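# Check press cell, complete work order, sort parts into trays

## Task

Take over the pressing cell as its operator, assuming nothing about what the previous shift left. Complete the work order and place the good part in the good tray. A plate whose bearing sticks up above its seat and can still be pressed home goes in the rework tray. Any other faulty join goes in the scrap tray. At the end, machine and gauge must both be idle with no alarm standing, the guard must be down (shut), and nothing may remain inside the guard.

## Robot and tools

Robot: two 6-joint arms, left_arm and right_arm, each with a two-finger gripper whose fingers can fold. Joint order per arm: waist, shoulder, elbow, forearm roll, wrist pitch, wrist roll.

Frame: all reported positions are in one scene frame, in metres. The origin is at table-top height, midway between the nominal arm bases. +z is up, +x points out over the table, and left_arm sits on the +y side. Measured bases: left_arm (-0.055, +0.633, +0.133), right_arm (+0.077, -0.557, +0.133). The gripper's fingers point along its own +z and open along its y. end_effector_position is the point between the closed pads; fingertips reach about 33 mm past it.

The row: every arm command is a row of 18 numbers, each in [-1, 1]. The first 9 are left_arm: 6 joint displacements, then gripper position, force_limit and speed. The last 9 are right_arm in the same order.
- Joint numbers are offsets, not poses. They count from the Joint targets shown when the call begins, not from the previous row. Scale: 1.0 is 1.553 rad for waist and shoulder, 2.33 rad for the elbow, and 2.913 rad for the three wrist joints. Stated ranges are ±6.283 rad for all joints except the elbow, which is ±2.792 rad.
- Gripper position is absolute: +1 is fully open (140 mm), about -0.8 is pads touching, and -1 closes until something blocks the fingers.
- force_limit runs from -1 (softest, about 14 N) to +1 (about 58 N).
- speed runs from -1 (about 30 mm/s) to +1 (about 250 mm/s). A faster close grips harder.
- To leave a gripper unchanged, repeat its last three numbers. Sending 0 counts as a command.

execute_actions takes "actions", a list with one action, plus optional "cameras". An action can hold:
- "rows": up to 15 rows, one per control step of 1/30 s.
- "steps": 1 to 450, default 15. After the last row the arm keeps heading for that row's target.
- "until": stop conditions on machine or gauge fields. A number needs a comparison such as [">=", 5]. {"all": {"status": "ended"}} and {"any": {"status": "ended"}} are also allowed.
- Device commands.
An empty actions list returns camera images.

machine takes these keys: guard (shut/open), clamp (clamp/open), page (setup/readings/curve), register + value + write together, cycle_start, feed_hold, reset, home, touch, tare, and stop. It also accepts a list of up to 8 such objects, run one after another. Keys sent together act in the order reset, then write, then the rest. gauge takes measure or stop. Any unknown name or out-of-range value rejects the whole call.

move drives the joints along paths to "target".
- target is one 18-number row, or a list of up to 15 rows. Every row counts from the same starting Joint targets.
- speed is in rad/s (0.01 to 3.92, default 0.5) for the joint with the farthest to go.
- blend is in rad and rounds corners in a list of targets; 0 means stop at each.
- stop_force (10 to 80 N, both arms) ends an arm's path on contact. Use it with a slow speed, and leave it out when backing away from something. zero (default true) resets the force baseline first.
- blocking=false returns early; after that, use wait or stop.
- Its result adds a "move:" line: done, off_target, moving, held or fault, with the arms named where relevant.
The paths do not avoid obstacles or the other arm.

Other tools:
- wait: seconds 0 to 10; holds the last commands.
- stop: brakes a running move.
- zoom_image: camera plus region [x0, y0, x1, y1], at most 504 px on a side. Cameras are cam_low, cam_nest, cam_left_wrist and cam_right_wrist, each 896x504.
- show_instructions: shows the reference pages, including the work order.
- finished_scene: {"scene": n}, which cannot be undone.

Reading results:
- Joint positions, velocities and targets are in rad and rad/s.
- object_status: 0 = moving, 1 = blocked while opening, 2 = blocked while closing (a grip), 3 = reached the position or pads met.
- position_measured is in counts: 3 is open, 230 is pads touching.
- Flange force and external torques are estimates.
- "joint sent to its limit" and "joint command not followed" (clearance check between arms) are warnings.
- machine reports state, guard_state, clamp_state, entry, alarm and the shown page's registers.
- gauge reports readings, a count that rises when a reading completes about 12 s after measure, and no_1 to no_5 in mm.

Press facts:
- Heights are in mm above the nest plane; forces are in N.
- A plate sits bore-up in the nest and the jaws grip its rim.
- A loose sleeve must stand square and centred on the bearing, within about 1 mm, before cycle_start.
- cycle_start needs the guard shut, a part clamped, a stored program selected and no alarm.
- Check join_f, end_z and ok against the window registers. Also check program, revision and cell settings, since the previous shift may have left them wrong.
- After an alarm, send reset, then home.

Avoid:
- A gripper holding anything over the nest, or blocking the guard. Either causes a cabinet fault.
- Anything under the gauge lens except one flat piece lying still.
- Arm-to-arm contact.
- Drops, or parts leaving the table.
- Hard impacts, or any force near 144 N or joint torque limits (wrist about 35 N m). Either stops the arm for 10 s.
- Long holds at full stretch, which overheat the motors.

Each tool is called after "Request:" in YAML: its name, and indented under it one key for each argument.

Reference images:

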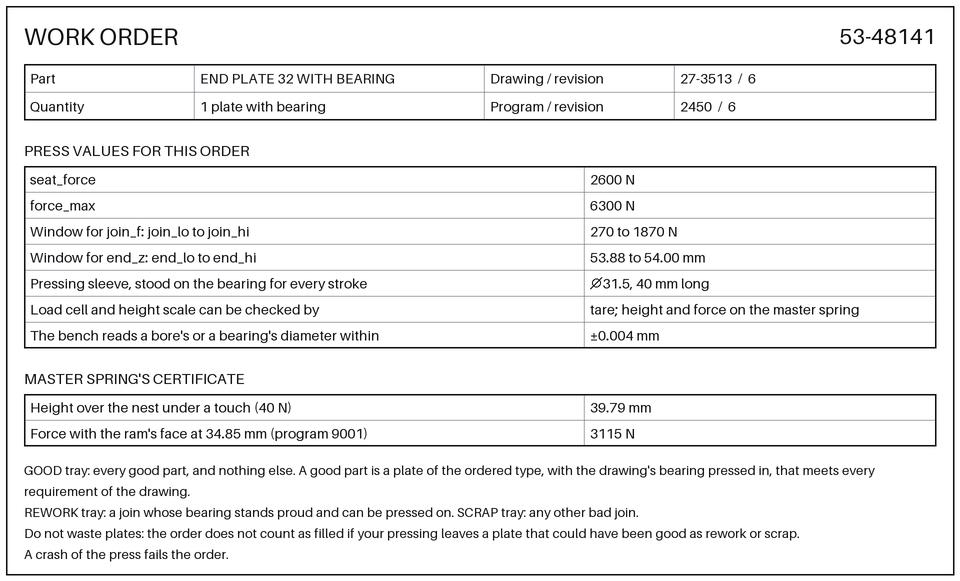

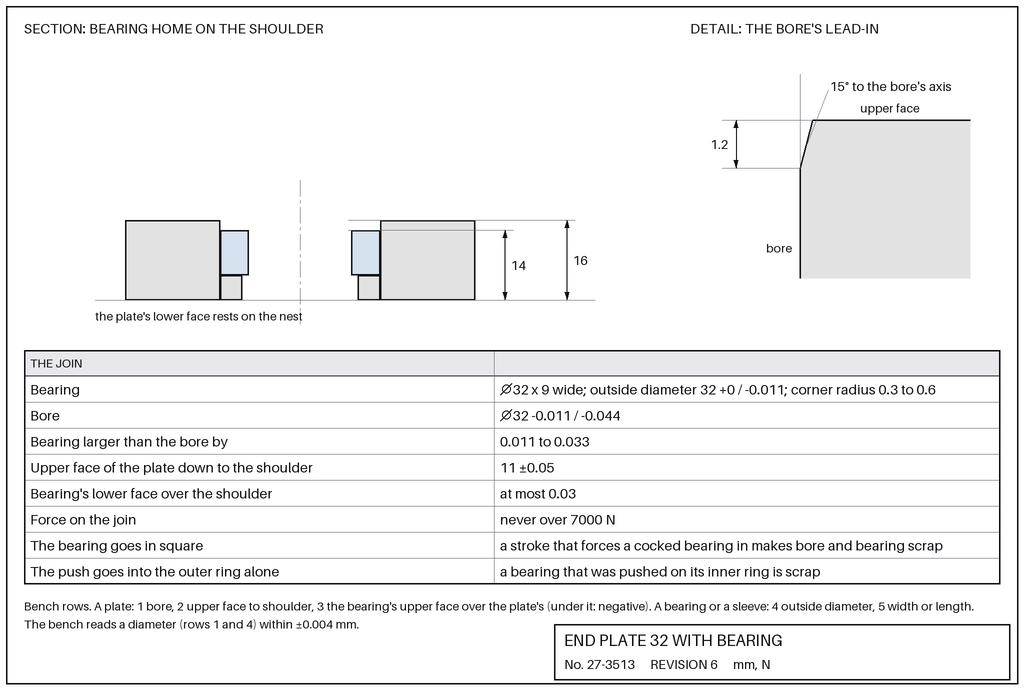

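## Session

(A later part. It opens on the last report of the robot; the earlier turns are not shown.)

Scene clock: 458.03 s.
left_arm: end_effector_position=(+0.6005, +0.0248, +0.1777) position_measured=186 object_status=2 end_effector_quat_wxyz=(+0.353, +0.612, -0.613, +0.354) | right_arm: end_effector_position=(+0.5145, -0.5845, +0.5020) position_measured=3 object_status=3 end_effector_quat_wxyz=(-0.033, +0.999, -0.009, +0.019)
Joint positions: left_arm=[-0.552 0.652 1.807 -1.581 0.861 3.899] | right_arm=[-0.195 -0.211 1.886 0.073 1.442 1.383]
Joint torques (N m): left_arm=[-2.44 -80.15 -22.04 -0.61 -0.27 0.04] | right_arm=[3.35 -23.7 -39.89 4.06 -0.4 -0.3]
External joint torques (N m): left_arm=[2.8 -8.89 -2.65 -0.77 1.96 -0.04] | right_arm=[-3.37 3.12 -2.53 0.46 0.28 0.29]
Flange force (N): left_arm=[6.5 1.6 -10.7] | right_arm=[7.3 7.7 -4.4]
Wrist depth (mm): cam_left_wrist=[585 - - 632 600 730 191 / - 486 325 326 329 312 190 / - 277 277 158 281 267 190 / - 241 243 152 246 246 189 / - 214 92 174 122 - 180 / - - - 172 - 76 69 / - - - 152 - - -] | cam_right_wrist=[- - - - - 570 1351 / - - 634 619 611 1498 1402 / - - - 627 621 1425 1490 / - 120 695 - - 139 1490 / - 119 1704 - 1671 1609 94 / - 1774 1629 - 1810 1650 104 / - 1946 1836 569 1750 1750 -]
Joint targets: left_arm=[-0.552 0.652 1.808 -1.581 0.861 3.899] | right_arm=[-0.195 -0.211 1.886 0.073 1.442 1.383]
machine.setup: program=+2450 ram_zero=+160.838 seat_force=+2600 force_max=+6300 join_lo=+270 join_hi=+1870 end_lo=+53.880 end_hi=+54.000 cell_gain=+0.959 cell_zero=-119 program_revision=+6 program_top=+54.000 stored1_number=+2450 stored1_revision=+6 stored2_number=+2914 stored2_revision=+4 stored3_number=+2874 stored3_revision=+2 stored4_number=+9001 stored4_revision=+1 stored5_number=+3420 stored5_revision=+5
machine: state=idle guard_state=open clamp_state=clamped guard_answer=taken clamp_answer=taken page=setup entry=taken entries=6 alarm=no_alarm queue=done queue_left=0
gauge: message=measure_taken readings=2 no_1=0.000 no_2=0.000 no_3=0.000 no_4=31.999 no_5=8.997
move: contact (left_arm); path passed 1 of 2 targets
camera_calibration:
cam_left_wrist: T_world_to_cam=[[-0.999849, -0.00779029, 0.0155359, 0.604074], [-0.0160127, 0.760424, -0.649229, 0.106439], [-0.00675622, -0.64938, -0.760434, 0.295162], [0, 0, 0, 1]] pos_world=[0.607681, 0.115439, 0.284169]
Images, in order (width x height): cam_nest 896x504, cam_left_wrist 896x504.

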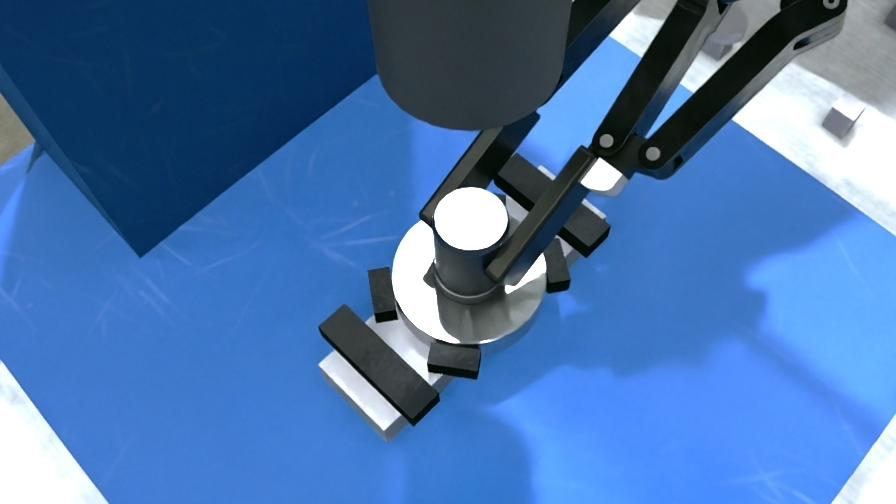

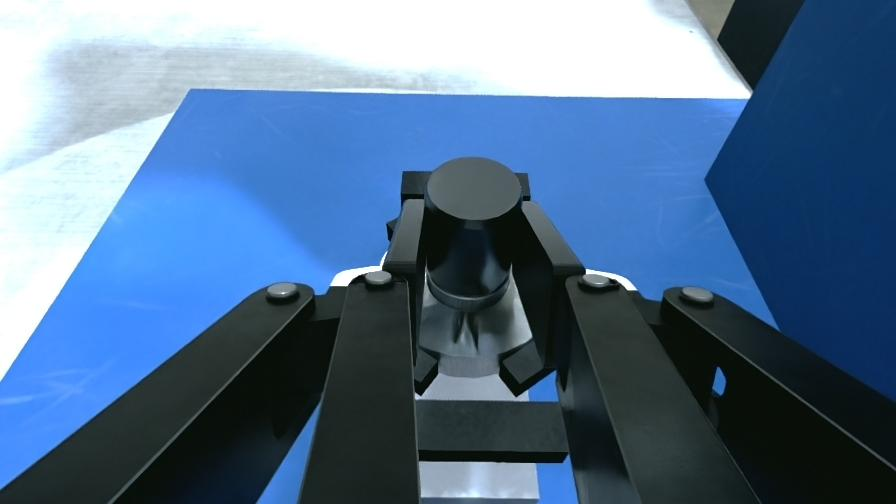

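Request:
execute_actions:
  actions:
    - {"rows":[[0,0,0,0,0,0,-0.2,0,-1,0,0,0,0,0,0,1,1,1]],"steps":40}
  cameras: ["cam_nest","cam_left_wrist"]

Request:
zoom_image:
  camera: "cam_nest"
  region: [410, 170, 530, 310]

Request:
zoom_image:
  camera: "cam_left_wrist"
  region: [390, 150, 550, 350]

Scene clock: 461.50 s.
left_arm: end_effector_position=(+0.6004, +0.0248, +0.1777) position_measured=154 object_status=3 end_effector_quat_wxyz=(+0.353, +0.612, -0.613, +0.354) | right_arm: end_effector_position=(+0.5145, -0.5845, +0.5020) position_measured=3 object_status=3 end_effector_quat_wxyz=(-0.033, +0.999, -0.009, +0.019)
Joint positions: left_arm=[-0.552 0.652 1.808 -1.581 0.861 3.899] | right_arm=[-0.195 -0.211 1.886 0.073 1.442 1.383]
Joint torques (N m): left_arm=[-2.33 -86.65 -24.21 -1.49 1.64 -0.08] | right_arm=[3.32 -23.6 -39.95 4.05 -0.4 -0.27]
External joint torques (N m): left_arm=[2.56 -2.56 -0.58 0.1 0.05 0.08] | right_arm=[-3.14 2.72 -2.45 0.49 0.29 0.27]
Flange force (N): left_arm=[1.0 -0.5 -5.0] | right_arm=[6.6 7.2 -4.4]
Wrist depth (mm): cam_left_wrist=[- - - 605 628 - 191 / 486 486 322 318 313 312 191 / - 279 277 158 281 266 190 / 238 242 236 155 187 246 190 / - 88 95 174 144 91 173 / - - - 170 167 - - / - 71 - 153 152 - 75] | cam_right_wrist=[- - - 589 579 567 1387 / - - - 582 574 598 1409 / - 708 - - 633 612 1432 / - 119 - 653 662 139 1552 / - 111 1786 - 1629 150 94 / - 1889 1810 611 1715 1715 104 / - 1975 1917 578 1750 1786 -]
Joint targets: left_arm=[-0.552 0.652 1.808 -1.581 0.861 3.899] | right_arm=[-0.195 -0.211 1.886 0.073 1.442 1.383]
machine.setup: program=+2450 ram_zero=+160.838 seat_force=+2600 force_max=+6300 join_lo=+270 join_hi=+1870 end_lo=+53.880 end_hi=+54.000 cell_gain=+0.959 cell_zero=-119 program_revision=+6 program_top=+54.000 stored1_number=+2450 stored1_revision=+6 stored2_number=+2914 stored2_revision=+4 stored3_number=+2874 stored3_revision=+2 stored4_number=+9001 stored4_revision=+1 stored5_number=+3420 stored5_revision=+5
machine: state=idle guard_state=open clamp_state=clamped guard_answer=taken clamp_answer=taken page=setup entry=taken entries=6 alarm=no_alarm queue=done queue_left=0
gauge: message=measure_taken readings=2 no_1=0.000 no_2=0.000 no_3=0.000 no_4=31.999 no_5=8.997
camera_calibration:
cam_left_wrist: T_world_to_cam=[[-0.99985, -0.00765144, 0.0155457, 0.604057], [-0.0159125, 0.760518, -0.649122, 0.106271], [-0.00685605, -0.649272, -0.760525, 0.295161], [0, 0, 0, 1]] pos_world=[0.607681, 0.11544, 0.28407]
Images, in order (width x height): cam_nest 896x504, cam_left_wrist 896x504.

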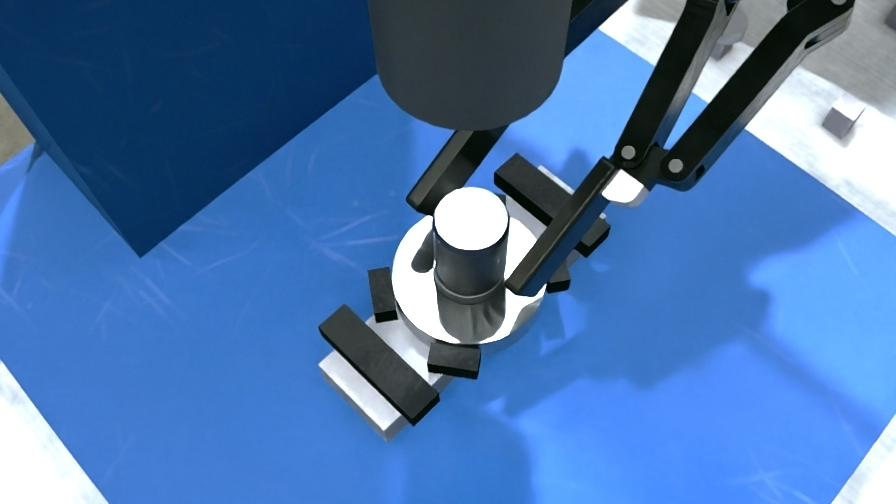

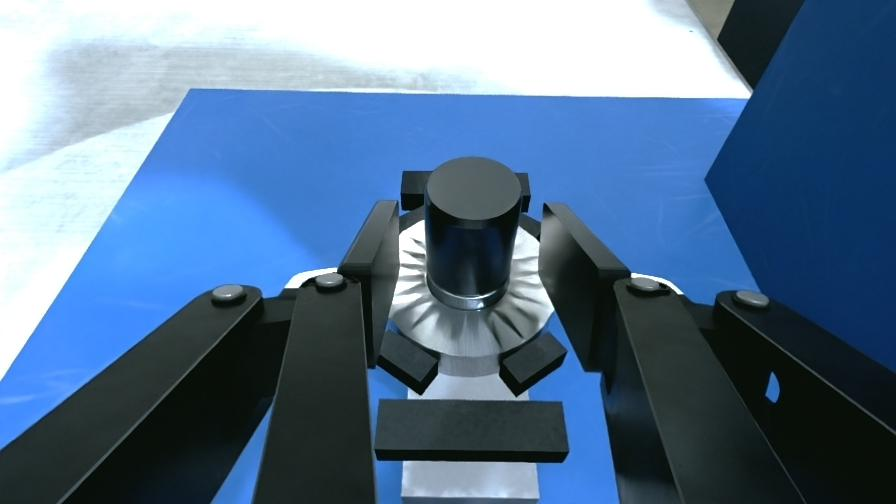

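Scaled by 3.600.

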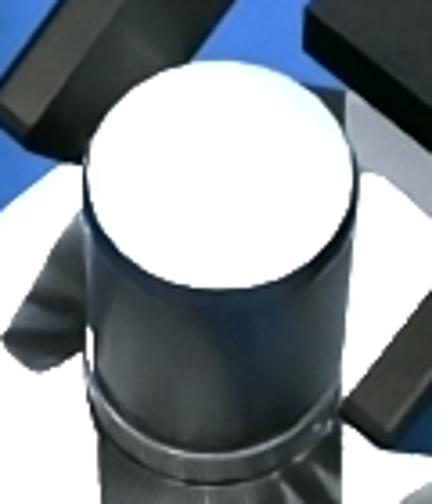

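Scaled by 2.520.

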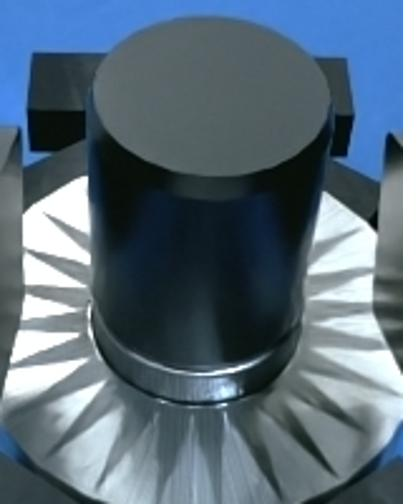

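Request:
move:
  target:
    - [0.1244,-0.0501,0.0469,0.043,0.0403,0.0152,-0.2,0,-1,0,0,0,0,0,0,1,1,1]
    - [0.2178,-0.1452,0.0464,0.1049,0.0835,-0.0343,-0.2,0,-1,0,0,0,0,0,0,1,1,1]
  blend: [0.03,0]
  speed: [0.12,0.4]
  cameras: ["cam_nest"]

Request:
execute_actions:
  actions:
    - {"machine":[{"guard":"shut","page":"readings"},{"touch":true}],"steps":450,"until":{"machine":{"queue":["!=","running"]}}}

Scene clock: 467.60 s.
left_arm: end_effector_position=(+0.5991, +0.2719, +0.2940) position_measured=154 object_status=3 end_effector_quat_wxyz=(+0.354, +0.612, -0.612, +0.354) | right_arm: end_effector_position=(+0.5145, -0.5845, +0.5020) position_measured=3 object_status=3 end_effector_quat_wxyz=(-0.033, +0.999, -0.009, +0.019)
Joint positions: left_arm=[-0.214 0.427 1.916 -1.276 1.105 3.799] | right_arm=[-0.195 -0.211 1.886 0.073 1.442 1.383]
Joint torques (N m): left_arm=[-1.58 -70.88 -27.7 -0.96 1.43 -0.24] | right_arm=[3.2 -23.81 -40.16 3.99 -0.4 -0.28]
External joint torques (N m): left_arm=[1.77 -1.07 -0.42 0.15 0.08 0.24] | right_arm=[-3.16 3.43 -2.26 0.55 0.27 0.28]
Flange force (N): left_arm=[-0.4 0.1 -3.2] | right_arm=[7.5 7.3 -3.9]
Wrist depth (mm): cam_left_wrist=[817 846 846 - 457 283 264 / - - 531 411 452 310 301 / - 602 456 424 - 347 1962 / - - 125 384 173 384 1826 / - 88 95 361 124 91 1549 / - - - 380 - - - / - 71 - - - - 75] | cam_right_wrist=[- - 595 - - 561 1291 / - - 619 606 - 1629 1417 / 582 - - - - 1599 1432 / - 120 674 663 - 139 1498 / - 119 1715 684 1640 1609 94 / - 1862 1849 - 1693 1693 104 / - 1889 1931 579 593 - -]
Joint targets: left_arm=[-0.214 0.427 1.916 -1.276 1.105 3.799] | right_arm=[-0.195 -0.211 1.886 0.073 1.442 1.383]
machine.setup: program=+2450 ram_zero=+160.838 seat_force=+2600 force_max=+6300 join_lo=+270 join_hi=+1870 end_lo=+53.880 end_hi=+54.000 cell_gain=+0.959 cell_zero=-119 program_revision=+6 program_top=+54.000 stored1_number=+2450 stored1_revision=+6 stored2_number=+2914 stored2_revision=+4 stored3_number=+2874 stored3_revision=+2 stored4_number=+9001 stored4_revision=+1 stored5_number=+3420 stored5_revision=+5
machine: state=idle guard_state=open clamp_state=clamped guard_answer=taken clamp_answer=taken page=setup entry=taken entries=6 alarm=no_alarm queue=done queue_left=0
gauge: message=measure_taken readings=2 no_1=0.000 no_2=0.000 no_3=0.000 no_4=31.999 no_5=8.997
move: done
Images, in order (width x height): cam_nest 896x504.

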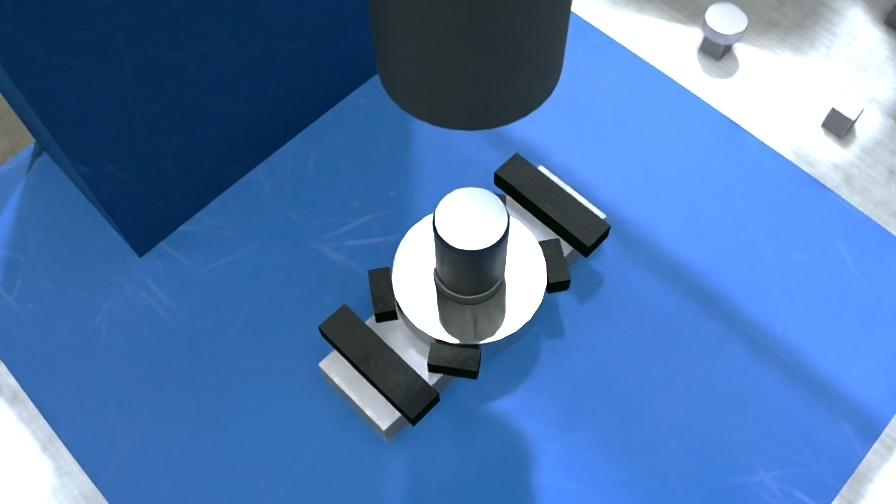

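Scene clock: 478.87 s.
left_arm: end_effector_position=(+0.5991, +0.2719, +0.2940) position_measured=154 object_status=3 end_effector_quat_wxyz=(+0.354, +0.612, -0.612, +0.354) | right_arm: end_effector_position=(+0.5145, -0.5845, +0.5020) position_measured=3 object_status=3 end_effector_quat_wxyz=(-0.033, +0.999, -0.009, +0.019)
Joint positions: left_arm=[-0.214 0.427 1.916 -1.276 1.105 3.799] | right_arm=[-0.195 -0.211 1.886 0.073 1.442 1.383]
Joint torques (N m): left_arm=[-2.47 -69.8 -28.03 -0.95 1.45 -0.14] | right_arm=[3.49 -23.44 -39.92 3.99 -0.34 -0.34]
External joint torques (N m): left_arm=[2.54 -2.03 -0.11 0.13 0.06 0.14] | right_arm=[-3.2 2.18 -2.76 0.58 0.22 0.34]
Flange force (N): left_arm=[-0.1 1.7 -4.9] | right_arm=[6.1 7.1 -4.9]
Wrist depth (mm): cam_left_wrist=[- - - 812 857 271 267 / - 744 - 424 497 317 311 / - - 453 421 444 344 1962 / 542 365 125 399 173 386 1731 / - 88 95 360 125 91 1576 / - - - 402 - - - / - 71 - 376 - - 75] | cam_right_wrist=[- - 586 593 590 557 1351 / - 641 634 - 605 1432 1379 / - 636 - 601 - 1490 1490 / - 120 - - 707 139 1580 / - 120 1810 - 1671 1590 95 / - 1810 1823 - 1849 1704 104 / - 1889 1876 578 1750 1786 -]
Joint targets: left_arm=[-0.214 0.427 1.916 -1.276 1.105 3.799] | right_arm=[-0.195 -0.211 1.886 0.073 1.442 1.383]
Tool commands: left_gripper/position=-0.2 left_gripper/force_limit=+0.0 left_gripper/speed=-1.0 right_gripper/position=+1.0 right_gripper/force_limit=+1.0 right_gripper/speed=+1.0
machine.readings: force=+0 touch_z=+62.861 join_f=+2921 peak_f=+3122 end_z=+34.848 ok=+0 pos_z=+159.162 cycles=+1
machine: state=idle guard_state=shut clamp_state=clamped guard_answer=taken clamp_answer=taken page=readings entry=taken entries=7 alarm=no_alarm queue=done queue_left=0
gauge: message=measure_taken readings=2 no_1=0.000 no_2=0.000 no_3=0.000 no_4=31.999 no_5=8.997

Request:
execute_actions:
  actions:
    - {"machine":{"cycle_start":true},"steps":450,"until":{"machine":{"state":["!=","running"]}}}

Scene clock: 485.67 s.
left_arm: end_effector_position=(+0.5991, +0.2719, +0.2940) position_measured=154 object_status=3 end_effector_quat_wxyz=(+0.354, +0.612, -0.612, +0.354) | right_arm: end_effector_position=(+0.5145, -0.5845, +0.5020) position_measured=3 object_status=3 end_effector_quat_wxyz=(-0.033, +0.999, -0.009, +0.019)
Joint positions: left_arm=[-0.214 0.427 1.916 -1.276 1.105 3.799] | right_arm=[-0.195 -0.211 1.886 0.073 1.442 1.383]
Joint torques (N m): left_arm=[-2.41 -69.75 -28.04 -0.94 1.57 -0.11] | right_arm=[3.39 -24.08 -40.01 4.04 -0.38 -0.32]
External joint torques (N m): left_arm=[2.48 -2.22 -0.08 0.12 -0.06 0.11] | right_arm=[-3.13 3.43 -2.54 0.52 0.26 0.31]
Flange force (N): left_arm=[0.2 2.0 -4.8] | right_arm=[7.9 7.2 -4.3]
Wrist depth (mm): cam_left_wrist=[- - 838 - - 283 267 / 697 - 518 515 543 303 308 / - - 453 426 411 345 1919 / - - 114 390 173 388 1765 / 479 88 95 363 124 91 1586 / - - - 418 - - - / - 71 - 383 - - 75] | cam_right_wrist=[- 598 606 587 578 589 1330 / - 647 - 636 594 611 1448 / 563 540 650 615 - 1409 1432 / - 129 675 675 - 139 1534 / - 119 1590 807 1671 1629 94 / - 111 1810 - 1561 1682 104 / - 1931 1917 564 1836 1786 -]
Joint targets: left_arm=[-0.214 0.427 1.916 -1.276 1.105 3.799] | right_arm=[-0.195 -0.211 1.886 0.073 1.442 1.383]
Tool commands: left_gripper/position=-0.2 left_gripper/force_limit=+0.0 left_gripper/speed=-1.0 right_gripper/position=+1.0 right_gripper/force_limit=+1.0 right_gripper/speed=+1.0
machine.readings: force=+0 touch_z=+62.861 join_f=+736 peak_f=+2906 end_z=+53.948 ok=+1 pos_z=+159.162 cycles=+2
machine: state=done guard_state=shut clamp_state=clamped guard_answer=taken clamp_answer=taken page=readings entry=taken entries=8 alarm=no_alarm queue=done queue_left=0
gauge: message=measure_taken readings=2 no_1=0.000 no_2=0.000 no_3=0.000 no_4=31.999 no_5=8.997

Request:
execute_actions:
  actions:
    - {"machine":{"guard":"open"},"steps":150,"until":{"machine":{"guard_state":"open"}}}

Request:
move:
  target:
    - [-0.0932,0.0948,0.0005,-0.0617,-0.0435,0.0495,-0.2,0,-1,0,0,0,0,0,0,1,1,1]
    - [-0.2176,0.1449,-0.0464,-0.1047,-0.0838,0.0343,-0.2,0,-1,0,0,0,0,0,0,1,1,1]
    - [-0.2176,0.1509,-0.0461,-0.1077,-0.0838,0.0388,-0.2,0,-1,0,0,0,0,0,0,1,1,1]
  blend: [0.03,0,0]
  speed: [0.4,0.15,0.04]

Request:
execute_actions:
  actions:
    - {"rows":[[0,0,0,0,0,0,-1,0,-1,0,0,0,0,0,0,1,1,1]],"steps":60}
  cameras: ["cam_nest"]

Scene clock: 493.43 s.
left_arm: end_effector_position=(+0.5991, +0.2719, +0.2940) position_measured=154 object_status=3 end_effector_quat_wxyz=(+0.354, +0.612, -0.612, +0.354) | right_arm: end_effector_position=(+0.5145, -0.5845, +0.5020) position_measured=3 object_status=3 end_effector_quat_wxyz=(-0.033, +0.999, -0.009, +0.019)
Joint positions: left_arm=[-0.214 0.427 1.916 -1.276 1.105 3.799] | right_arm=[-0.195 -0.211 1.886 0.073 1.442 1.383]
Joint torques (N m): left_arm=[-2.32 -70.36 -27.72 -1.01 1.44 -0.07] | right_arm=[3.52 -23.88 -39.77 4 -0.42 -0.29]
External joint torques (N m): left_arm=[2.53 -1.7 -0.41 0.2 0.07 0.07] | right_arm=[-3.41 3.21 -2.69 0.54 0.29 0.29]
Flange force (N): left_arm=[-0.1 0.6 -4.8] | right_arm=[7.6 7.8 -4.7]
Wrist depth (mm): cam_left_wrist=[- - 939 - 449 303 267 / - 684 - 479 489 315 301 / - 602 460 420 440 347 1919 / 530 - 125 391 173 389 1731 / - 88 95 361 124 91 1595 / - - - 385 - - - / - 71 - - - - 75] | cam_right_wrist=[- - 603 - - 581 1337 / 538 - 599 - - - 1409 / 549 606 688 - - 1402 1465 / - 129 720 - - 139 1534 / - 119 1682 855 1715 1619 94 / - 1836 1682 - 1704 1704 104 / - 1946 1876 561 1738 1715 -]
Joint targets: left_arm=[-0.214 0.427 1.916 -1.276 1.105 3.799] | right_arm=[-0.195 -0.211 1.886 0.073 1.442 1.383]
Tool commands: left_gripper/position=-0.2 left_gripper/force_limit=+0.0 left_gripper/speed=-1.0 right_gripper/position=+1.0 right_gripper/force_limit=+1.0 right_gripper/speed=+1.0
machine.readings: force=+0 touch_z=+62.861 join_f=+736 peak_f=+2906 end_z=+53.948 ok=+1 pos_z=+159.162 cycles=+2
machine: state=done guard_state=open clamp_state=clamped guard_answer=taken clamp_answer=taken page=readings entry=taken entries=8 alarm=no_alarm queue=running queue_left=0
gauge: message=measure_taken readings=2 no_1=0.000 no_2=0.000 no_3=0.000 no_4=31.999 no_5=8.997

Scene clock: 495.97 s.
left_arm: end_effector_position=(+0.6010, +0.0251, +0.1708) position_measured=154 object_status=3 end_effector_quat_wxyz=(+0.352, +0.612, -0.613, +0.354) | right_arm: end_effector_position=(+0.5145, -0.5845, +0.5020) position_measured=3 object_status=3 end_effector_quat_wxyz=(-0.033, +0.999, -0.009, +0.019)
Joint positions: left_arm=[-0.552 0.661 1.808 -1.589 0.861 3.912] | right_arm=[-0.195 -0.211 1.886 0.073 1.442 1.383]
Joint torques (N m): left_arm=[-1.95 -86.87 -24.11 -1.48 1.57 -0.1] | right_arm=[3.38 -23.55 -39.92 4.03 -0.39 -0.29]
External joint torques (N m): left_arm=[2.14 -2.64 -0.36 0.09 0.14 0.1] | right_arm=[-3.45 3.03 -2.44 0.5 0.27 0.29]
Flange force (N): left_arm=[1.1 0.3 -4.9] | right_arm=[7.0 7.9 -4.3]
Wrist depth (mm): cam_left_wrist=[- - - 595 - - 176 / - 310 309 315 315 306 191 / - 263 267 207 270 264 191 / - 231 227 155 183 237 207 / - 88 95 167 145 91 174 / - - - 153 153 - - / - 71 - 151 151 - 75] | cam_right_wrist=[- - - - 601 567 1330 / - - 613 619 631 591 1394 / - 677 637 622 618 1379 1465 / - 120 699 - 662 139 1571 / - 119 1786 - 1629 1609 95 / - 1762 1810 605 1762 1682 104 / - 1931 1810 577 1682 1786 -]
Joint targets: left_arm=[-0.552 0.661 1.808 -1.589 0.861 3.912] | right_arm=[-0.195 -0.211 1.886 0.073 1.442 1.383]
machine.readings: force=+0 touch_z=+62.861 join_f=+736 peak_f=+2906 end_z=+53.948 ok=+1 pos_z=+159.162 cycles=+2
machine: state=done guard_state=open clamp_state=clamped guard_answer=taken clamp_answer=taken page=readings entry=taken entries=8 alarm=no_alarm queue=done queue_left=0
gauge: message=measure_taken readings=2 no_1=0.000 no_2=0.000 no_3=0.000 no_4=31.999 no_5=8.997
move: done

Scene clock: 498.17 s.
left_arm: end_effector_position=(+0.6010, +0.0251, +0.1708) position_measured=186 object_status=2 end_effector_quat_wxyz=(+0.352, +0.612, -0.613, +0.354) | right_arm: end_effector_position=(+0.5145, -0.5845, +0.5020) position_measured=3 object_status=3 end_effector_quat_wxyz=(-0.033, +0.999, -0.009, +0.019)
Joint positions: left_arm=[-0.552 0.661 1.808 -1.589 0.861 3.912] | right_arm=[-0.195 -0.211 1.886 0.073 1.442 1.383]
Joint torques (N m): left_arm=[-1.51 -82.5 -22.05 -0.85 0.44 -0.22] | right_arm=[3.62 -23.75 -40.07 4.05 -0.41 -0.29]
External joint torques (N m): left_arm=[1.75 -6.67 -2.24 -0.53 1.27 0.22] | right_arm=[-3.7 3.65 -2.15 0.47 0.29 0.29]
Flange force (N): left_arm=[4.9 1.2 -7.3] | right_arm=[7.5 8.6 -3.8]
Wrist depth (mm): cam_left_wrist=[567 567 - 599 - - 193 / 482 455 302 314 306 329 191 / 409 265 265 162 270 252 191 / - 232 233 153 237 233 189 / - 207 93 166 122 - 181 / - - - 153 - 76 69 / - - - 151 - - -] | cam_right_wrist=[490 598 - - 567 - 1330 / - - - - 593 - 1440 / - 641 652 - 657 1525 1448 / - 119 722 - - 149 1490 / - 120 1762 866 1552 1609 94 / - 1774 1650 583 - 1715 104 / - 1931 1917 563 1810 1738 -]
Joint targets: left_arm=[-0.552 0.661 1.808 -1.589 0.861 3.912] | right_arm=[-0.195 -0.211 1.886 0.073 1.442 1.383]
machine.readings: force=+0 touch_z=+62.861 join_f=+736 peak_f=+2906 end_z=+53.948 ok=+1 pos_z=+159.162 cycles=+2
machine: state=done guard_state=open clamp_state=clamped guard_answer=taken clamp_answer=taken page=readings entry=taken entries=8 alarm=no_alarm queue=done queue_left=0
gauge: message=measure_taken readings=2 no_1=0.000 no_2=0.000 no_3=0.000 no_4=31.999 no_5=8.997
Images, in order (width x height): cam_nest 896x504.

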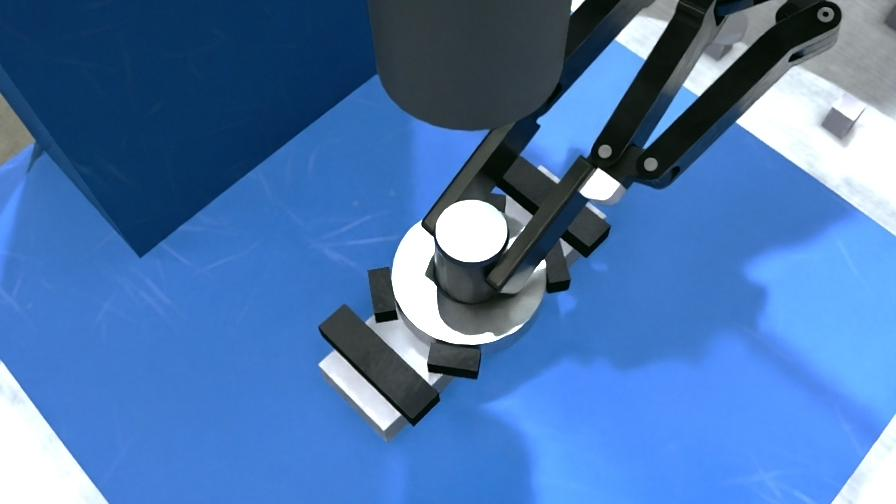

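Request:
move:
  target:
    - [0,-0.0155,-0.0009,0.0077,0,-0.0113,-1,0,-1,0,0,0,0,0,0,1,1,1]
    - [0.1244,-0.0559,0.0469,0.0458,0.0403,0.0107,-1,0,-1,0,0,0,0,0,0,1,1,1]
    - [0.2178,-0.151,0.0464,0.1076,0.0835,-0.0388,-1,0,-1,0,0,0,0,0,0,1,1,1]
    - [0.0306,-0.2332,0.2102,0.5455,-0.468,-0.8036,-1,0,-1,0,0,0,0,0,0,1,1,1]
    - [0.0306,-0.1134,0.2236,0.5455,-0.5426,-0.8036,-1,0,-1,0,0,0,0,0,0,1,1,1]
  blend: [0,0.03,0.05,0.05,0]
  speed: [0.06,0.2,0.7,0.9,0.4]
  cameras: ["cam_nest"]

Request:
move:
  target: [0,0.1128,-0.0031,0,-0.0579,0,-1,0,-1,0,0,0,0,0,0,1,1,1]
  speed: 0.05
  stop_force: 10
  cameras: ["cam_left_wrist"]

Scene clock: 507.90 s.
left_arm: end_effector_position=(+0.6403, +0.3321, +0.1385) position_measured=186 object_status=2 end_effector_quat_wxyz=(+0.112, +0.844, -0.195, +0.487) | right_arm: end_effector_position=(+0.5145, -0.5845, +0.5020) position_measured=3 object_status=3 end_effector_quat_wxyz=(-0.033, +0.999, -0.009, +0.019)
Joint positions: left_arm=[-0.505 0.485 2.329 0 -0.72 1.571] | right_arm=[-0.195 -0.211 1.886 0.073 1.442 1.383]
Joint torques (N m): left_arm=[-2.38 -65.83 -17.11 1.26 -3.38 -0.13] | right_arm=[3.23 -23.72 -39.94 3.96 -0.45 -0.24]
External joint torques (N m): left_arm=[2.84 -0.03 1 0.12 0.9 0.13] | right_arm=[-3.16 3.27 -2.27 0.56 0.35 0.24]
Flange force (N): left_arm=[1.3 -6.2 -1.7] | right_arm=[7.2 7.4 -4.1]
Wrist depth (mm): cam_left_wrist=[- - 549 535 533 - 303 / 347 - - - 283 263 264 / - - 307 157 307 239 225 / 323 283 318 152 317 253 205 / - 79 92 111 122 - 201 / - - - - - 76 73 / - - - - - - -] | cam_right_wrist=[- - - - - 1552 1330 / - 582 599 591 - - 1372 / - - 639 644 641 - 1432 / - 119 686 679 621 139 1525 / - 119 1715 - 1682 139 94 / - 1810 1798 - 1715 1661 104 / - 1903 1946 577 1862 1762 -]
Joint targets: left_arm=[-0.505 0.485 2.329 0.000 -0.720 1.571] | right_arm=[-0.195 -0.211 1.886 0.073 1.442 1.383]
machine.readings: force=+0 touch_z=+62.861 join_f=+736 peak_f=+2906 end_z=+53.948 ok=+1 pos_z=+159.162 cycles=+2
machine: state=done guard_state=open clamp_state=clamped guard_answer=taken clamp_answer=taken page=readings entry=taken entries=8 alarm=no_alarm queue=done queue_left=0
gauge: message=measure_taken readings=2 no_1=0.000 no_2=0.000 no_3=0.000 no_4=31.999 no_5=8.997
move: done
Images, in order (width x height): cam_nest 896x504.

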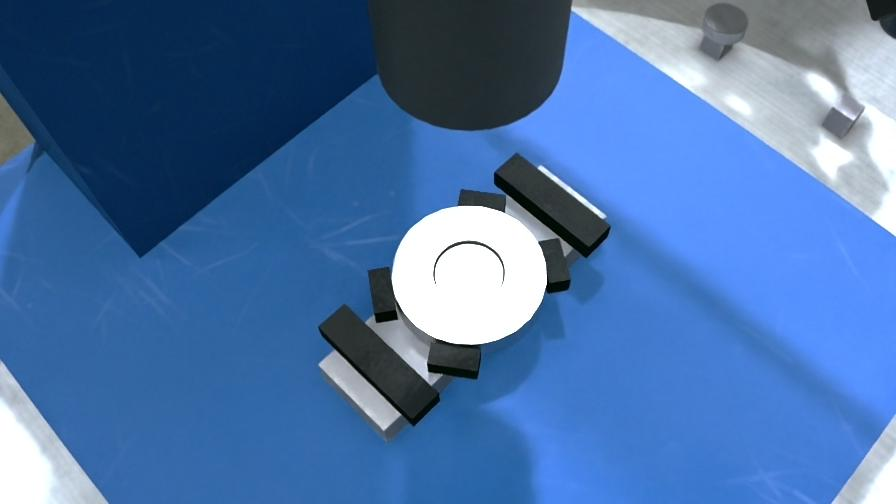

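Scene clock: 512.07 s.
left_arm: end_effector_position=(+0.6405, +0.3320, +0.0573) position_measured=186 object_status=2 end_effector_quat_wxyz=(+0.112, +0.844, -0.195, +0.488) | right_arm: end_effector_position=(+0.5145, -0.5845, +0.5020) position_measured=3 object_status=3 end_effector_quat_wxyz=(-0.033, +0.999, -0.009, +0.019)
Joint positions: left_arm=[-0.505 0.66 2.322 0 -0.889 1.571] | right_arm=[-0.195 -0.211 1.886 0.073 1.442 1.383]
Joint torques (N m): left_arm=[-3.31 -67.04 -8.84 0.68 -0.91 0.05] | right_arm=[3.63 -23.37 -40.03 4.03 -0.37 -0.27]
External joint torques (N m): left_arm=[3.53 -6.79 -0.3 0 -1.56 -0.05] | right_arm=[-3.66 3.43 -2.1 0.48 0.26 0.27]
Flange force (N): left_arm=[8.1 -7.2 -9.5] | right_arm=[7.1 8.5 -3.7]
Wrist depth (mm): cam_left_wrist=[- - 258 - - 213 173 / - - 243 287 - 234 179 / 228 - - 157 - 231 185 / - - - 152 - 216 196 / - - 92 175 122 - 185 / - - - - - 76 69 / - - - - - - -] | cam_right_wrist=[- - - 578 590 - 1337 / 548 636 633 - 587 597 1379 / - - - 637 - - 1440 / - 119 677 - - 139 - / - 129 2069 1704 1661 1629 94 / - 1798 1823 - 1836 1715 104 / - 1917 484 570 1786 1903 -]
Joint targets: left_arm=[-0.505 0.660 2.322 0.000 -0.889 1.571] | right_arm=[-0.195 -0.211 1.886 0.073 1.442 1.383]
machine.readings: force=+0 touch_z=+62.861 join_f=+736 peak_f=+2906 end_z=+53.948 ok=+1 pos_z=+159.162 cycles=+2
machine: state=done guard_state=open clamp_state=clamped guard_answer=taken clamp_answer=taken page=readings entry=taken entries=8 alarm=no_alarm queue=done queue_left=0
gauge: message=measure_taken readings=2 no_1=0.000 no_2=0.000 no_3=0.000 no_4=31.999 no_5=8.997
move: contact (left_arm)
camera_calibration:
cam_left_wrist: T_world_to_cam=[[-0.430805, -0.902286, 0.0169247, 0.580825], [-0.690061, 0.317274, -0.650503, 0.374234], [0.58157, -0.291919, -0.759316, -0.0922419], [0, 0, 0, 1]] pos_world=[0.562112, 0.378409, 0.163569]
Images, in order (width x height): cam_left_wrist 896x504.

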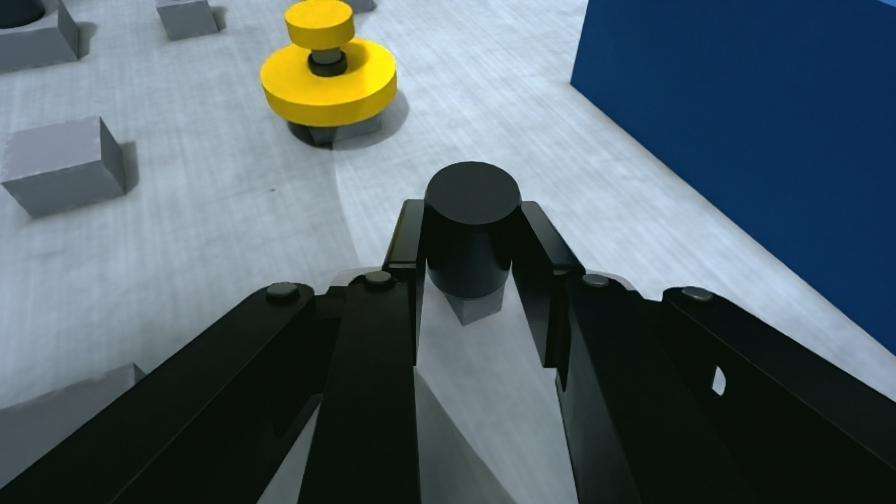

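Request:
execute_actions:
  actions:
    - {"rows":[[0,0,0,0,0,0,-0.2,0,-1,0,0,0,0,0,0,1,1,1]],"steps":40,"machine":{"clamp":"open"}}

Request:
move:
  target: [0,-0.1128,0.0031,0,0.0579,0,-0.2,0,-1,0,0,0,0,0,0,1,1,1]
  speed: 0.12
  cameras: ["cam_left_wrist"]

Request:
move:
  target:
    - [0,-0.1198,-0.0134,0,0.0747,0,0.3,0,-1,0,0,0,0,0,0,1,1,1]
    - [0.1876,-0.0377,-0.1772,-0.4379,0.6262,0.7648,0.3,0,-1,0,0,0,0,0,0,1,1,1]
    - [0.0942,0.0574,-0.1767,-0.4997,0.5831,0.8144,0.3,0,-1,0,0,0,0,0,0,1,1,1]
    - [-0.0309,0.1127,-0.2236,-0.5458,0.5431,0.8026,0.3,0,-1,0,0,0,0,0,0,1,1,1]
    - [-0.0309,0.1314,-0.2227,-0.5551,0.5434,0.8163,0.3,0,-1,0,0,0,0,0,0,1,1,1]
  blend: [0.05,0.05,0.03,0,0]
  speed: [0.5,0.9,0.5,0.2,0.05]
  cameras: ["cam_nest"]

Request:
execute_actions:
  actions:
    - {"rows":[[0,0,0,0,0,0,-1,0,-1,0,0,0,0,0,0,1,1,1]],"steps":75}
  cameras: ["cam_nest"]

Scene clock: 517.87 s.
left_arm: end_effector_position=(+0.6405, +0.3320, +0.0573) position_measured=154 object_status=3 end_effector_quat_wxyz=(+0.112, +0.844, -0.195, +0.488) | right_arm: end_effector_position=(+0.5145, -0.5845, +0.5020) position_measured=3 object_status=3 end_effector_quat_wxyz=(-0.033, +0.999, -0.009, +0.019)
Joint positions: left_arm=[-0.505 0.66 2.322 0 -0.889 1.571] | right_arm=[-0.195 -0.211 1.886 0.073 1.442 1.383]
Joint torques (N m): left_arm=[-1.99 -72.15 -9.43 0.51 -2.61 -0.07] | right_arm=[3.15 -23.86 -40.16 4.06 -0.39 -0.28]
External joint torques (N m): left_arm=[2.25 -1.73 0.27 0.17 0.15 0.07] | right_arm=[-3.07 3.33 -2.08 0.46 0.28 0.28]
Flange force (N): left_arm=[3.1 -5.1 -2.8] | right_arm=[7.1 7.1 -3.6]
Wrist depth (mm): cam_left_wrist=[350 353 256 - 359 215 173 / - - 241 273 - 233 179 / 226 256 - 157 241 231 189 / - - 113 153 173 216 201 / 197 88 95 185 124 91 189 / - - - 177 - - - / - 71 - - - - 75] | cam_right_wrist=[522 - - 599 - 577 1323 / - - - - - 593 1372 / 570 - 641 634 - 618 1516 / 532 120 - - - 149 1682 / - 111 1671 - - - 94 / - 1786 1786 605 1671 1693 104 / - 1917 - 572 1849 1750 -]
Joint targets: left_arm=[-0.505 0.660 2.322 0.000 -0.889 1.571] | right_arm=[-0.195 -0.211 1.886 0.073 1.442 1.383]
machine.readings: force=+0 touch_z=+62.861 join_f=+736 peak_f=+2906 end_z=+53.948 ok=+1 pos_z=+159.162 cycles=+2
machine: state=idle guard_state=open clamp_state=open guard_answer=taken clamp_answer=taken page=readings entry=taken entries=8 alarm=no_alarm queue=running queue_left=0
gauge: message=measure_taken readings=2 no_1=0.000 no_2=0.000 no_3=0.000 no_4=31.999 no_5=8.997

Scene clock: 519.63 s.
left_arm: end_effector_position=(+0.6403, +0.3321, +0.1385) position_measured=154 object_status=3 end_effector_quat_wxyz=(+0.112, +0.844, -0.195, +0.487) | right_arm: end_effector_position=(+0.5145, -0.5845, +0.5020) position_measured=3 object_status=3 end_effector_quat_wxyz=(-0.033, +0.999, -0.009, +0.019)
Joint positions: left_arm=[-0.505 0.485 2.329 0 -0.72 1.571] | right_arm=[-0.195 -0.211 1.886 0.073 1.442 1.383]
Joint torques (N m): left_arm=[-2.53 -63.85 -16.31 1.24 -2.56 -0.15] | right_arm=[3.49 -23.51 -39.94 4.08 -0.37 -0.28]
External joint torques (N m): left_arm=[2.73 -1.85 0.16 0.16 0.08 0.15] | right_arm=[-3.32 2.5 -2.59 0.48 0.26 0.28]
Flange force (N): left_arm=[2.8 -6.0 -3.4] | right_arm=[6.3 7.5 -4.7]
Wrist depth (mm): cam_left_wrist=[- - - - - - 315 / 344 424 420 - 285 263 264 / - 367 313 349 306 237 224 / - 301 125 337 173 245 205 / - 88 95 213 124 91 192 / - - - 251 - - - / - 71 - - - - 75] | cam_right_wrist=[521 - - 585 593 566 1330 / 542 - 618 583 - 1365 1534 / - - - - 631 1448 1465 / - 119 693 - 681 139 1473 / - 119 1738 - 1650 1580 94 / - 1786 - - 1762 1727 104 / - 1946 1862 573 1836 1650 -]
Joint targets: left_arm=[-0.505 0.485 2.329 0.000 -0.720 1.571] | right_arm=[-0.195 -0.211 1.886 0.073 1.442 1.383]
machine.readings: force=+0 touch_z=+62.861 join_f=+736 peak_f=+2906 end_z=+53.948 ok=+1 pos_z=+159.162 cycles=+2
machine: state=idle guard_state=open clamp_state=open guard_answer=taken clamp_answer=taken page=readings entry=taken entries=8 alarm=no_alarm queue=done queue_left=0
gauge: message=measure_taken readings=2 no_1=0.000 no_2=0.000 no_3=0.000 no_4=31.999 no_5=8.997
move: done
camera_calibration:
cam_left_wrist: T_world_to_cam=[[-0.430728, -0.902321, 0.0170341, 0.579396], [-0.690508, 0.317347, -0.649992, 0.427047], [0.581096, -0.291732, -0.75975, -0.0300592], [0, 0, 0, 1]] pos_world=[0.561909, 0.37851, 0.24487]
Images, in order (width x height): cam_left_wrist 896x504.

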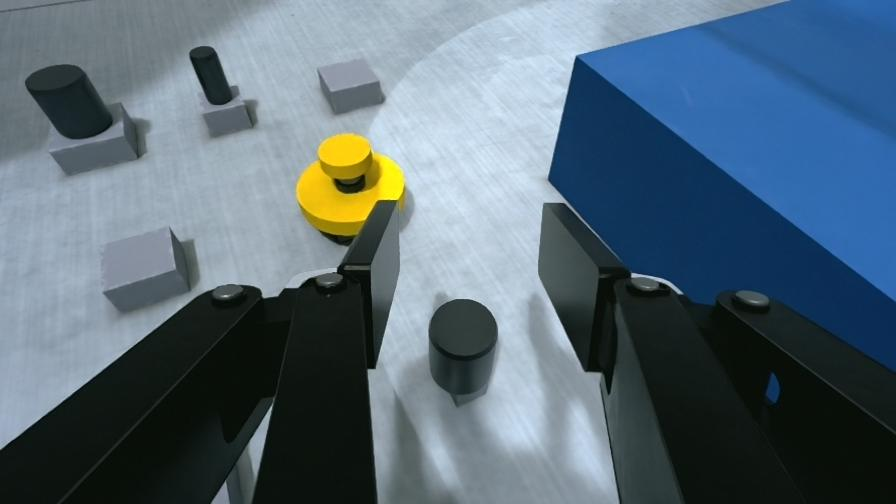

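Scene clock: 525.23 s.
left_arm: end_effector_position=(+0.6010, +0.0243, +0.1503) position_measured=91 object_status=3 end_effector_quat_wxyz=(+0.354, +0.613, -0.612, +0.354) | right_arm: end_effector_position=(+0.5145, -0.5845, +0.5020) position_measured=3 object_status=3 end_effector_quat_wxyz=(-0.033, +0.999, -0.009, +0.019)
Joint positions: left_arm=[-0.553 0.689 1.81 -1.617 0.863 3.949] | right_arm=[-0.195 -0.211 1.886 0.073 1.442 1.383]
Joint torques (N m): left_arm=[-2.27 -88.01 -22.84 -1.54 1.77 -0.05] | right_arm=[3.39 -23.62 -39.86 4.01 -0.39 -0.27]
External joint torques (N m): left_arm=[2.72 -2.92 -0.47 0.15 0 0.05] | right_arm=[-3.2 2.72 -2.66 0.54 0.27 0.26]
Flange force (N): left_arm=[1.4 -0.3 -5.6] | right_arm=[6.8 7.3 -4.7]
Wrist depth (mm): cam_left_wrist=[536 544 554 - 532 526 184 / - 274 275 220 280 282 192 / 226 233 235 184 239 240 190 / - 211 142 163 157 211 190 / - 78 176 151 178 103 - / - - 165 144 161 161 - / - - 148 138 146 - -] | cam_right_wrist=[- - 660 573 - 579 1323 / 545 - 628 616 - 594 1402 / - - 658 631 636 1432 1440 / - 119 - - 634 139 1507 / - 119 1682 1448 1619 1629 94 / - 1774 1798 - 1774 1715 104 / - 1903 1889 564 1786 1810 -]
Joint targets: left_arm=[-0.553 0.689 1.810 -1.617 0.863 3.949] | right_arm=[-0.195 -0.211 1.886 0.073 1.442 1.383]
machine.readings: force=+0 touch_z=+62.861 join_f=+736 peak_f=+2906 end_z=+53.948 ok=+1 pos_z=+159.162 cycles=+2
machine: state=idle guard_state=open clamp_state=open guard_answer=taken clamp_answer=taken page=readings entry=taken entries=8 alarm=no_alarm queue=done queue_left=0
gauge: message=measure_taken readings=2 no_1=0.000 no_2=0.000 no_3=0.000 no_4=31.999 no_5=8.997
move: done
Images, in order (width x height): cam_nest 896x504.

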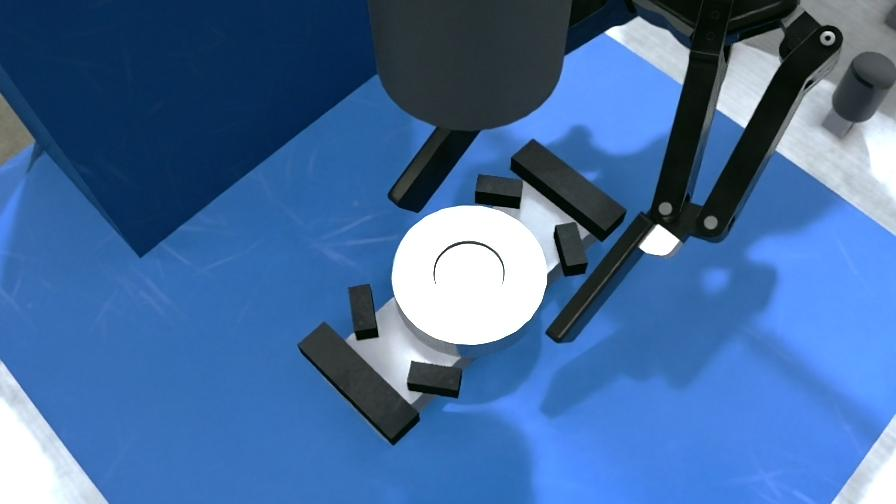

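Scene clock: 527.93 s.
left_arm: end_effector_position=(+0.6010, +0.0243, +0.1503) position_measured=128 object_status=2 end_effector_quat_wxyz=(+0.354, +0.613, -0.611, +0.354) | right_arm: end_effector_position=(+0.5145, -0.5845, +0.5020) position_measured=3 object_status=3 end_effector_quat_wxyz=(-0.033, +0.999, -0.009, +0.019)
Joint positions: left_arm=[-0.553 0.689 1.81 -1.617 0.863 3.949] | right_arm=[-0.195 -0.211 1.886 0.073 1.442 1.383]
Joint torques (N m): left_arm=[-5.88 -80.73 -20.1 -0.55 0.3 -0.09] | right_arm=[3.34 -23.31 -39.87 4.01 -0.4 -0.31]
External joint torques (N m): left_arm=[6 -9.85 -3.17 -0.86 1.48 0.09] | right_arm=[-3.18 2.49 -2.72 0.55 0.27 0.31]
Flange force (N): left_arm=[5.9 -0.5 -14.0] | right_arm=[6.6 7.2 -4.9]
Wrist depth (mm): cam_left_wrist=[- - - - - - 184 / - 261 267 278 281 281 192 / - 234 236 184 239 241 191 / - 205 140 163 157 211 189 / - 88 105 150 150 95 89 / - - 165 144 146 - - / - - 148 138 137 - -] | cam_right_wrist=[505 - - 598 - 1417 1317 / - - 622 - 573 591 1387 / 567 639 649 - - 622 1456 / - 120 697 701 - 139 1507 / - 119 1693 - 1682 1609 94 / - 1946 1786 - 1750 1715 104 / - 1903 1889 555 1810 1786 -]
Joint targets: left_arm=[-0.553 0.689 1.810 -1.617 0.863 3.949] | right_arm=[-0.195 -0.211 1.886 0.073 1.442 1.383]
machine.readings: force=+0 touch_z=+62.861 join_f=+736 peak_f=+2906 end_z=+53.948 ok=+1 pos_z=+159.162 cycles=+2
machine: state=idle guard_state=open clamp_state=open guard_answer=taken clamp_answer=taken page=readings entry=taken entries=8 alarm=no_alarm queue=done queue_left=0
gauge: message=measure_taken readings=2 no_1=0.000 no_2=0.000 no_3=0.000 no_4=31.999 no_5=8.997
Images, in order (width x height): cam_nest 896x504.

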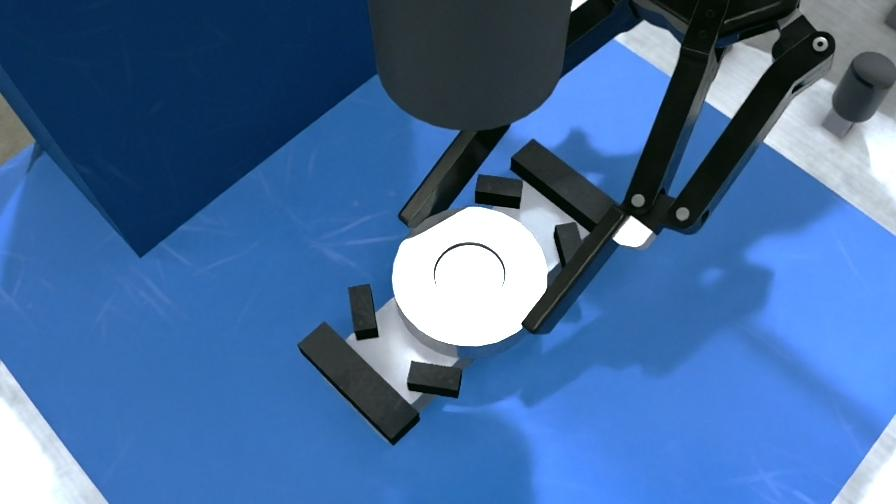

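Request:
move:
  target:
    - [0,-0.0187,-0.0009,0.0093,-0.0003,-0.0137,-1,0,-1,0,0,0,0,0,0,1,1,1]
    - [0.125,-0.0739,0.046,0.0554,0.0397,-0.0019,-1,0,-1,0,0,0,0,0,0,1,1,1]
    - [0.2185,-0.169,0.0456,0.1172,0.0828,-0.0515,-1,0,-1,0,0,0,0,0,0,1,1,1]
    - [0.5728,0.045,0.0036,0.2202,0.157,0.0778,-1,0,-1,0,0,0,0,0,0,1,1,1]
  blend: [0,0.03,0.05,0]
  speed: [0.05,0.2,0.6,0.5]
  cameras: ["cam_left_wrist","cam_nest"]

Scene clock: 543.73 s.
left_arm: end_effector_position=(+0.6040, +0.6511, +0.0968) position_measured=128 object_status=2 end_effector_quat_wxyz=(+0.353, +0.613, -0.612, +0.354) | right_arm: end_effector_position=(+0.5145, -0.5845, +0.5020) position_measured=3 object_status=3 end_effector_quat_wxyz=(-0.033, +0.999, -0.009, +0.019)
Joint positions: left_arm=[0.337 0.759 1.819 -0.976 1.32 4.175] | right_arm=[-0.195 -0.211 1.886 0.073 1.442 1.383]
Joint torques (N m): left_arm=[-1.51 -89.87 -19.34 -0.33 2.58 -0.04] | right_arm=[3.24 -23.52 -39.95 4.02 -0.42 -0.29]
External joint torques (N m): left_arm=[1.8 -1.45 0.54 0.45 -0.47 0.04] | right_arm=[-3.23 2.86 -2.53 0.52 0.3 0.28]
Flange force (N): left_arm=[0.9 3.5 -2.1] | right_arm=[6.9 7.4 -4.5]
Wrist depth (mm): cam_left_wrist=[- 390 432 - - - - / 321 320 - - 315 - 314 / - - 305 183 - - 318 / - - 137 163 157 264 260 / - 88 116 157 157 95 243 / - - 212 212 213 - - / - - 193 194 194 - -] | cam_right_wrist=[- - - - - - 1337 / 544 - - 587 593 - - / - 655 - - - 1671 1448 / - 120 - - - 139 1490 / - 119 1682 852 1525 1599 95 / - 1786 1823 695 1786 1738 104 / - 1931 1862 577 1798 1798 -]
Joint targets: left_arm=[0.337 0.759 1.819 -0.976 1.320 4.175] | right_arm=[-0.195 -0.211 1.886 0.073 1.442 1.383]
machine.readings: force=+0 touch_z=+62.861 join_f=+736 peak_f=+2906 end_z=+53.948 ok=+1 pos_z=+159.162 cycles=+2
machine: state=idle guard_state=open clamp_state=open guard_answer=taken clamp_answer=taken page=readings entry=taken entries=8 alarm=no_alarm queue=done queue_left=0
gauge: message=measure_taken readings=2 no_1=0.000 no_2=0.000 no_3=0.000 no_4=31.999 no_5=8.997
move: done
camera_calibration:
cam_left_wrist: T_world_to_cam=[[-0.999798, -0.0101845, 0.0173439, 0.615078], [-0.0190135, 0.759796, -0.649884, -0.420047], [-0.00655911, -0.650082, -0.759836, 0.64056], [0, 0, 0, 1]] pos_world=[0.611169, 0.741831, 0.203071]
Images, in order (width x height): cam_nest 896x504, cam_left_wrist 896x504.

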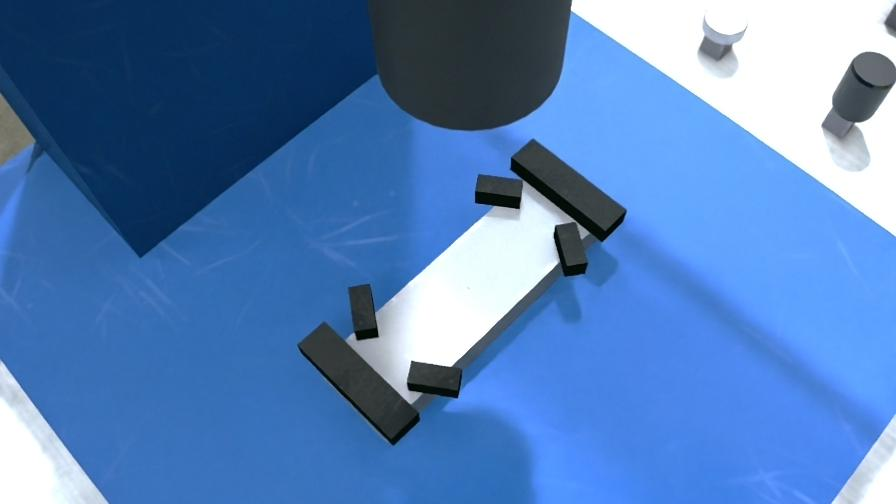

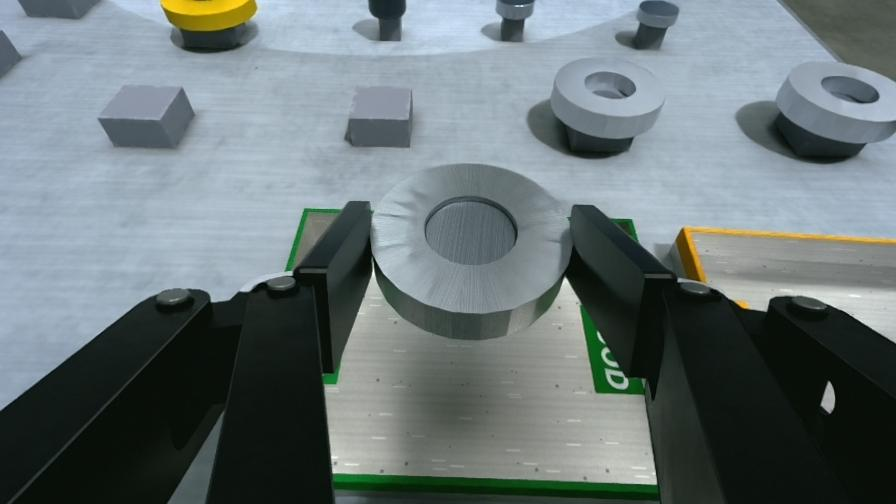

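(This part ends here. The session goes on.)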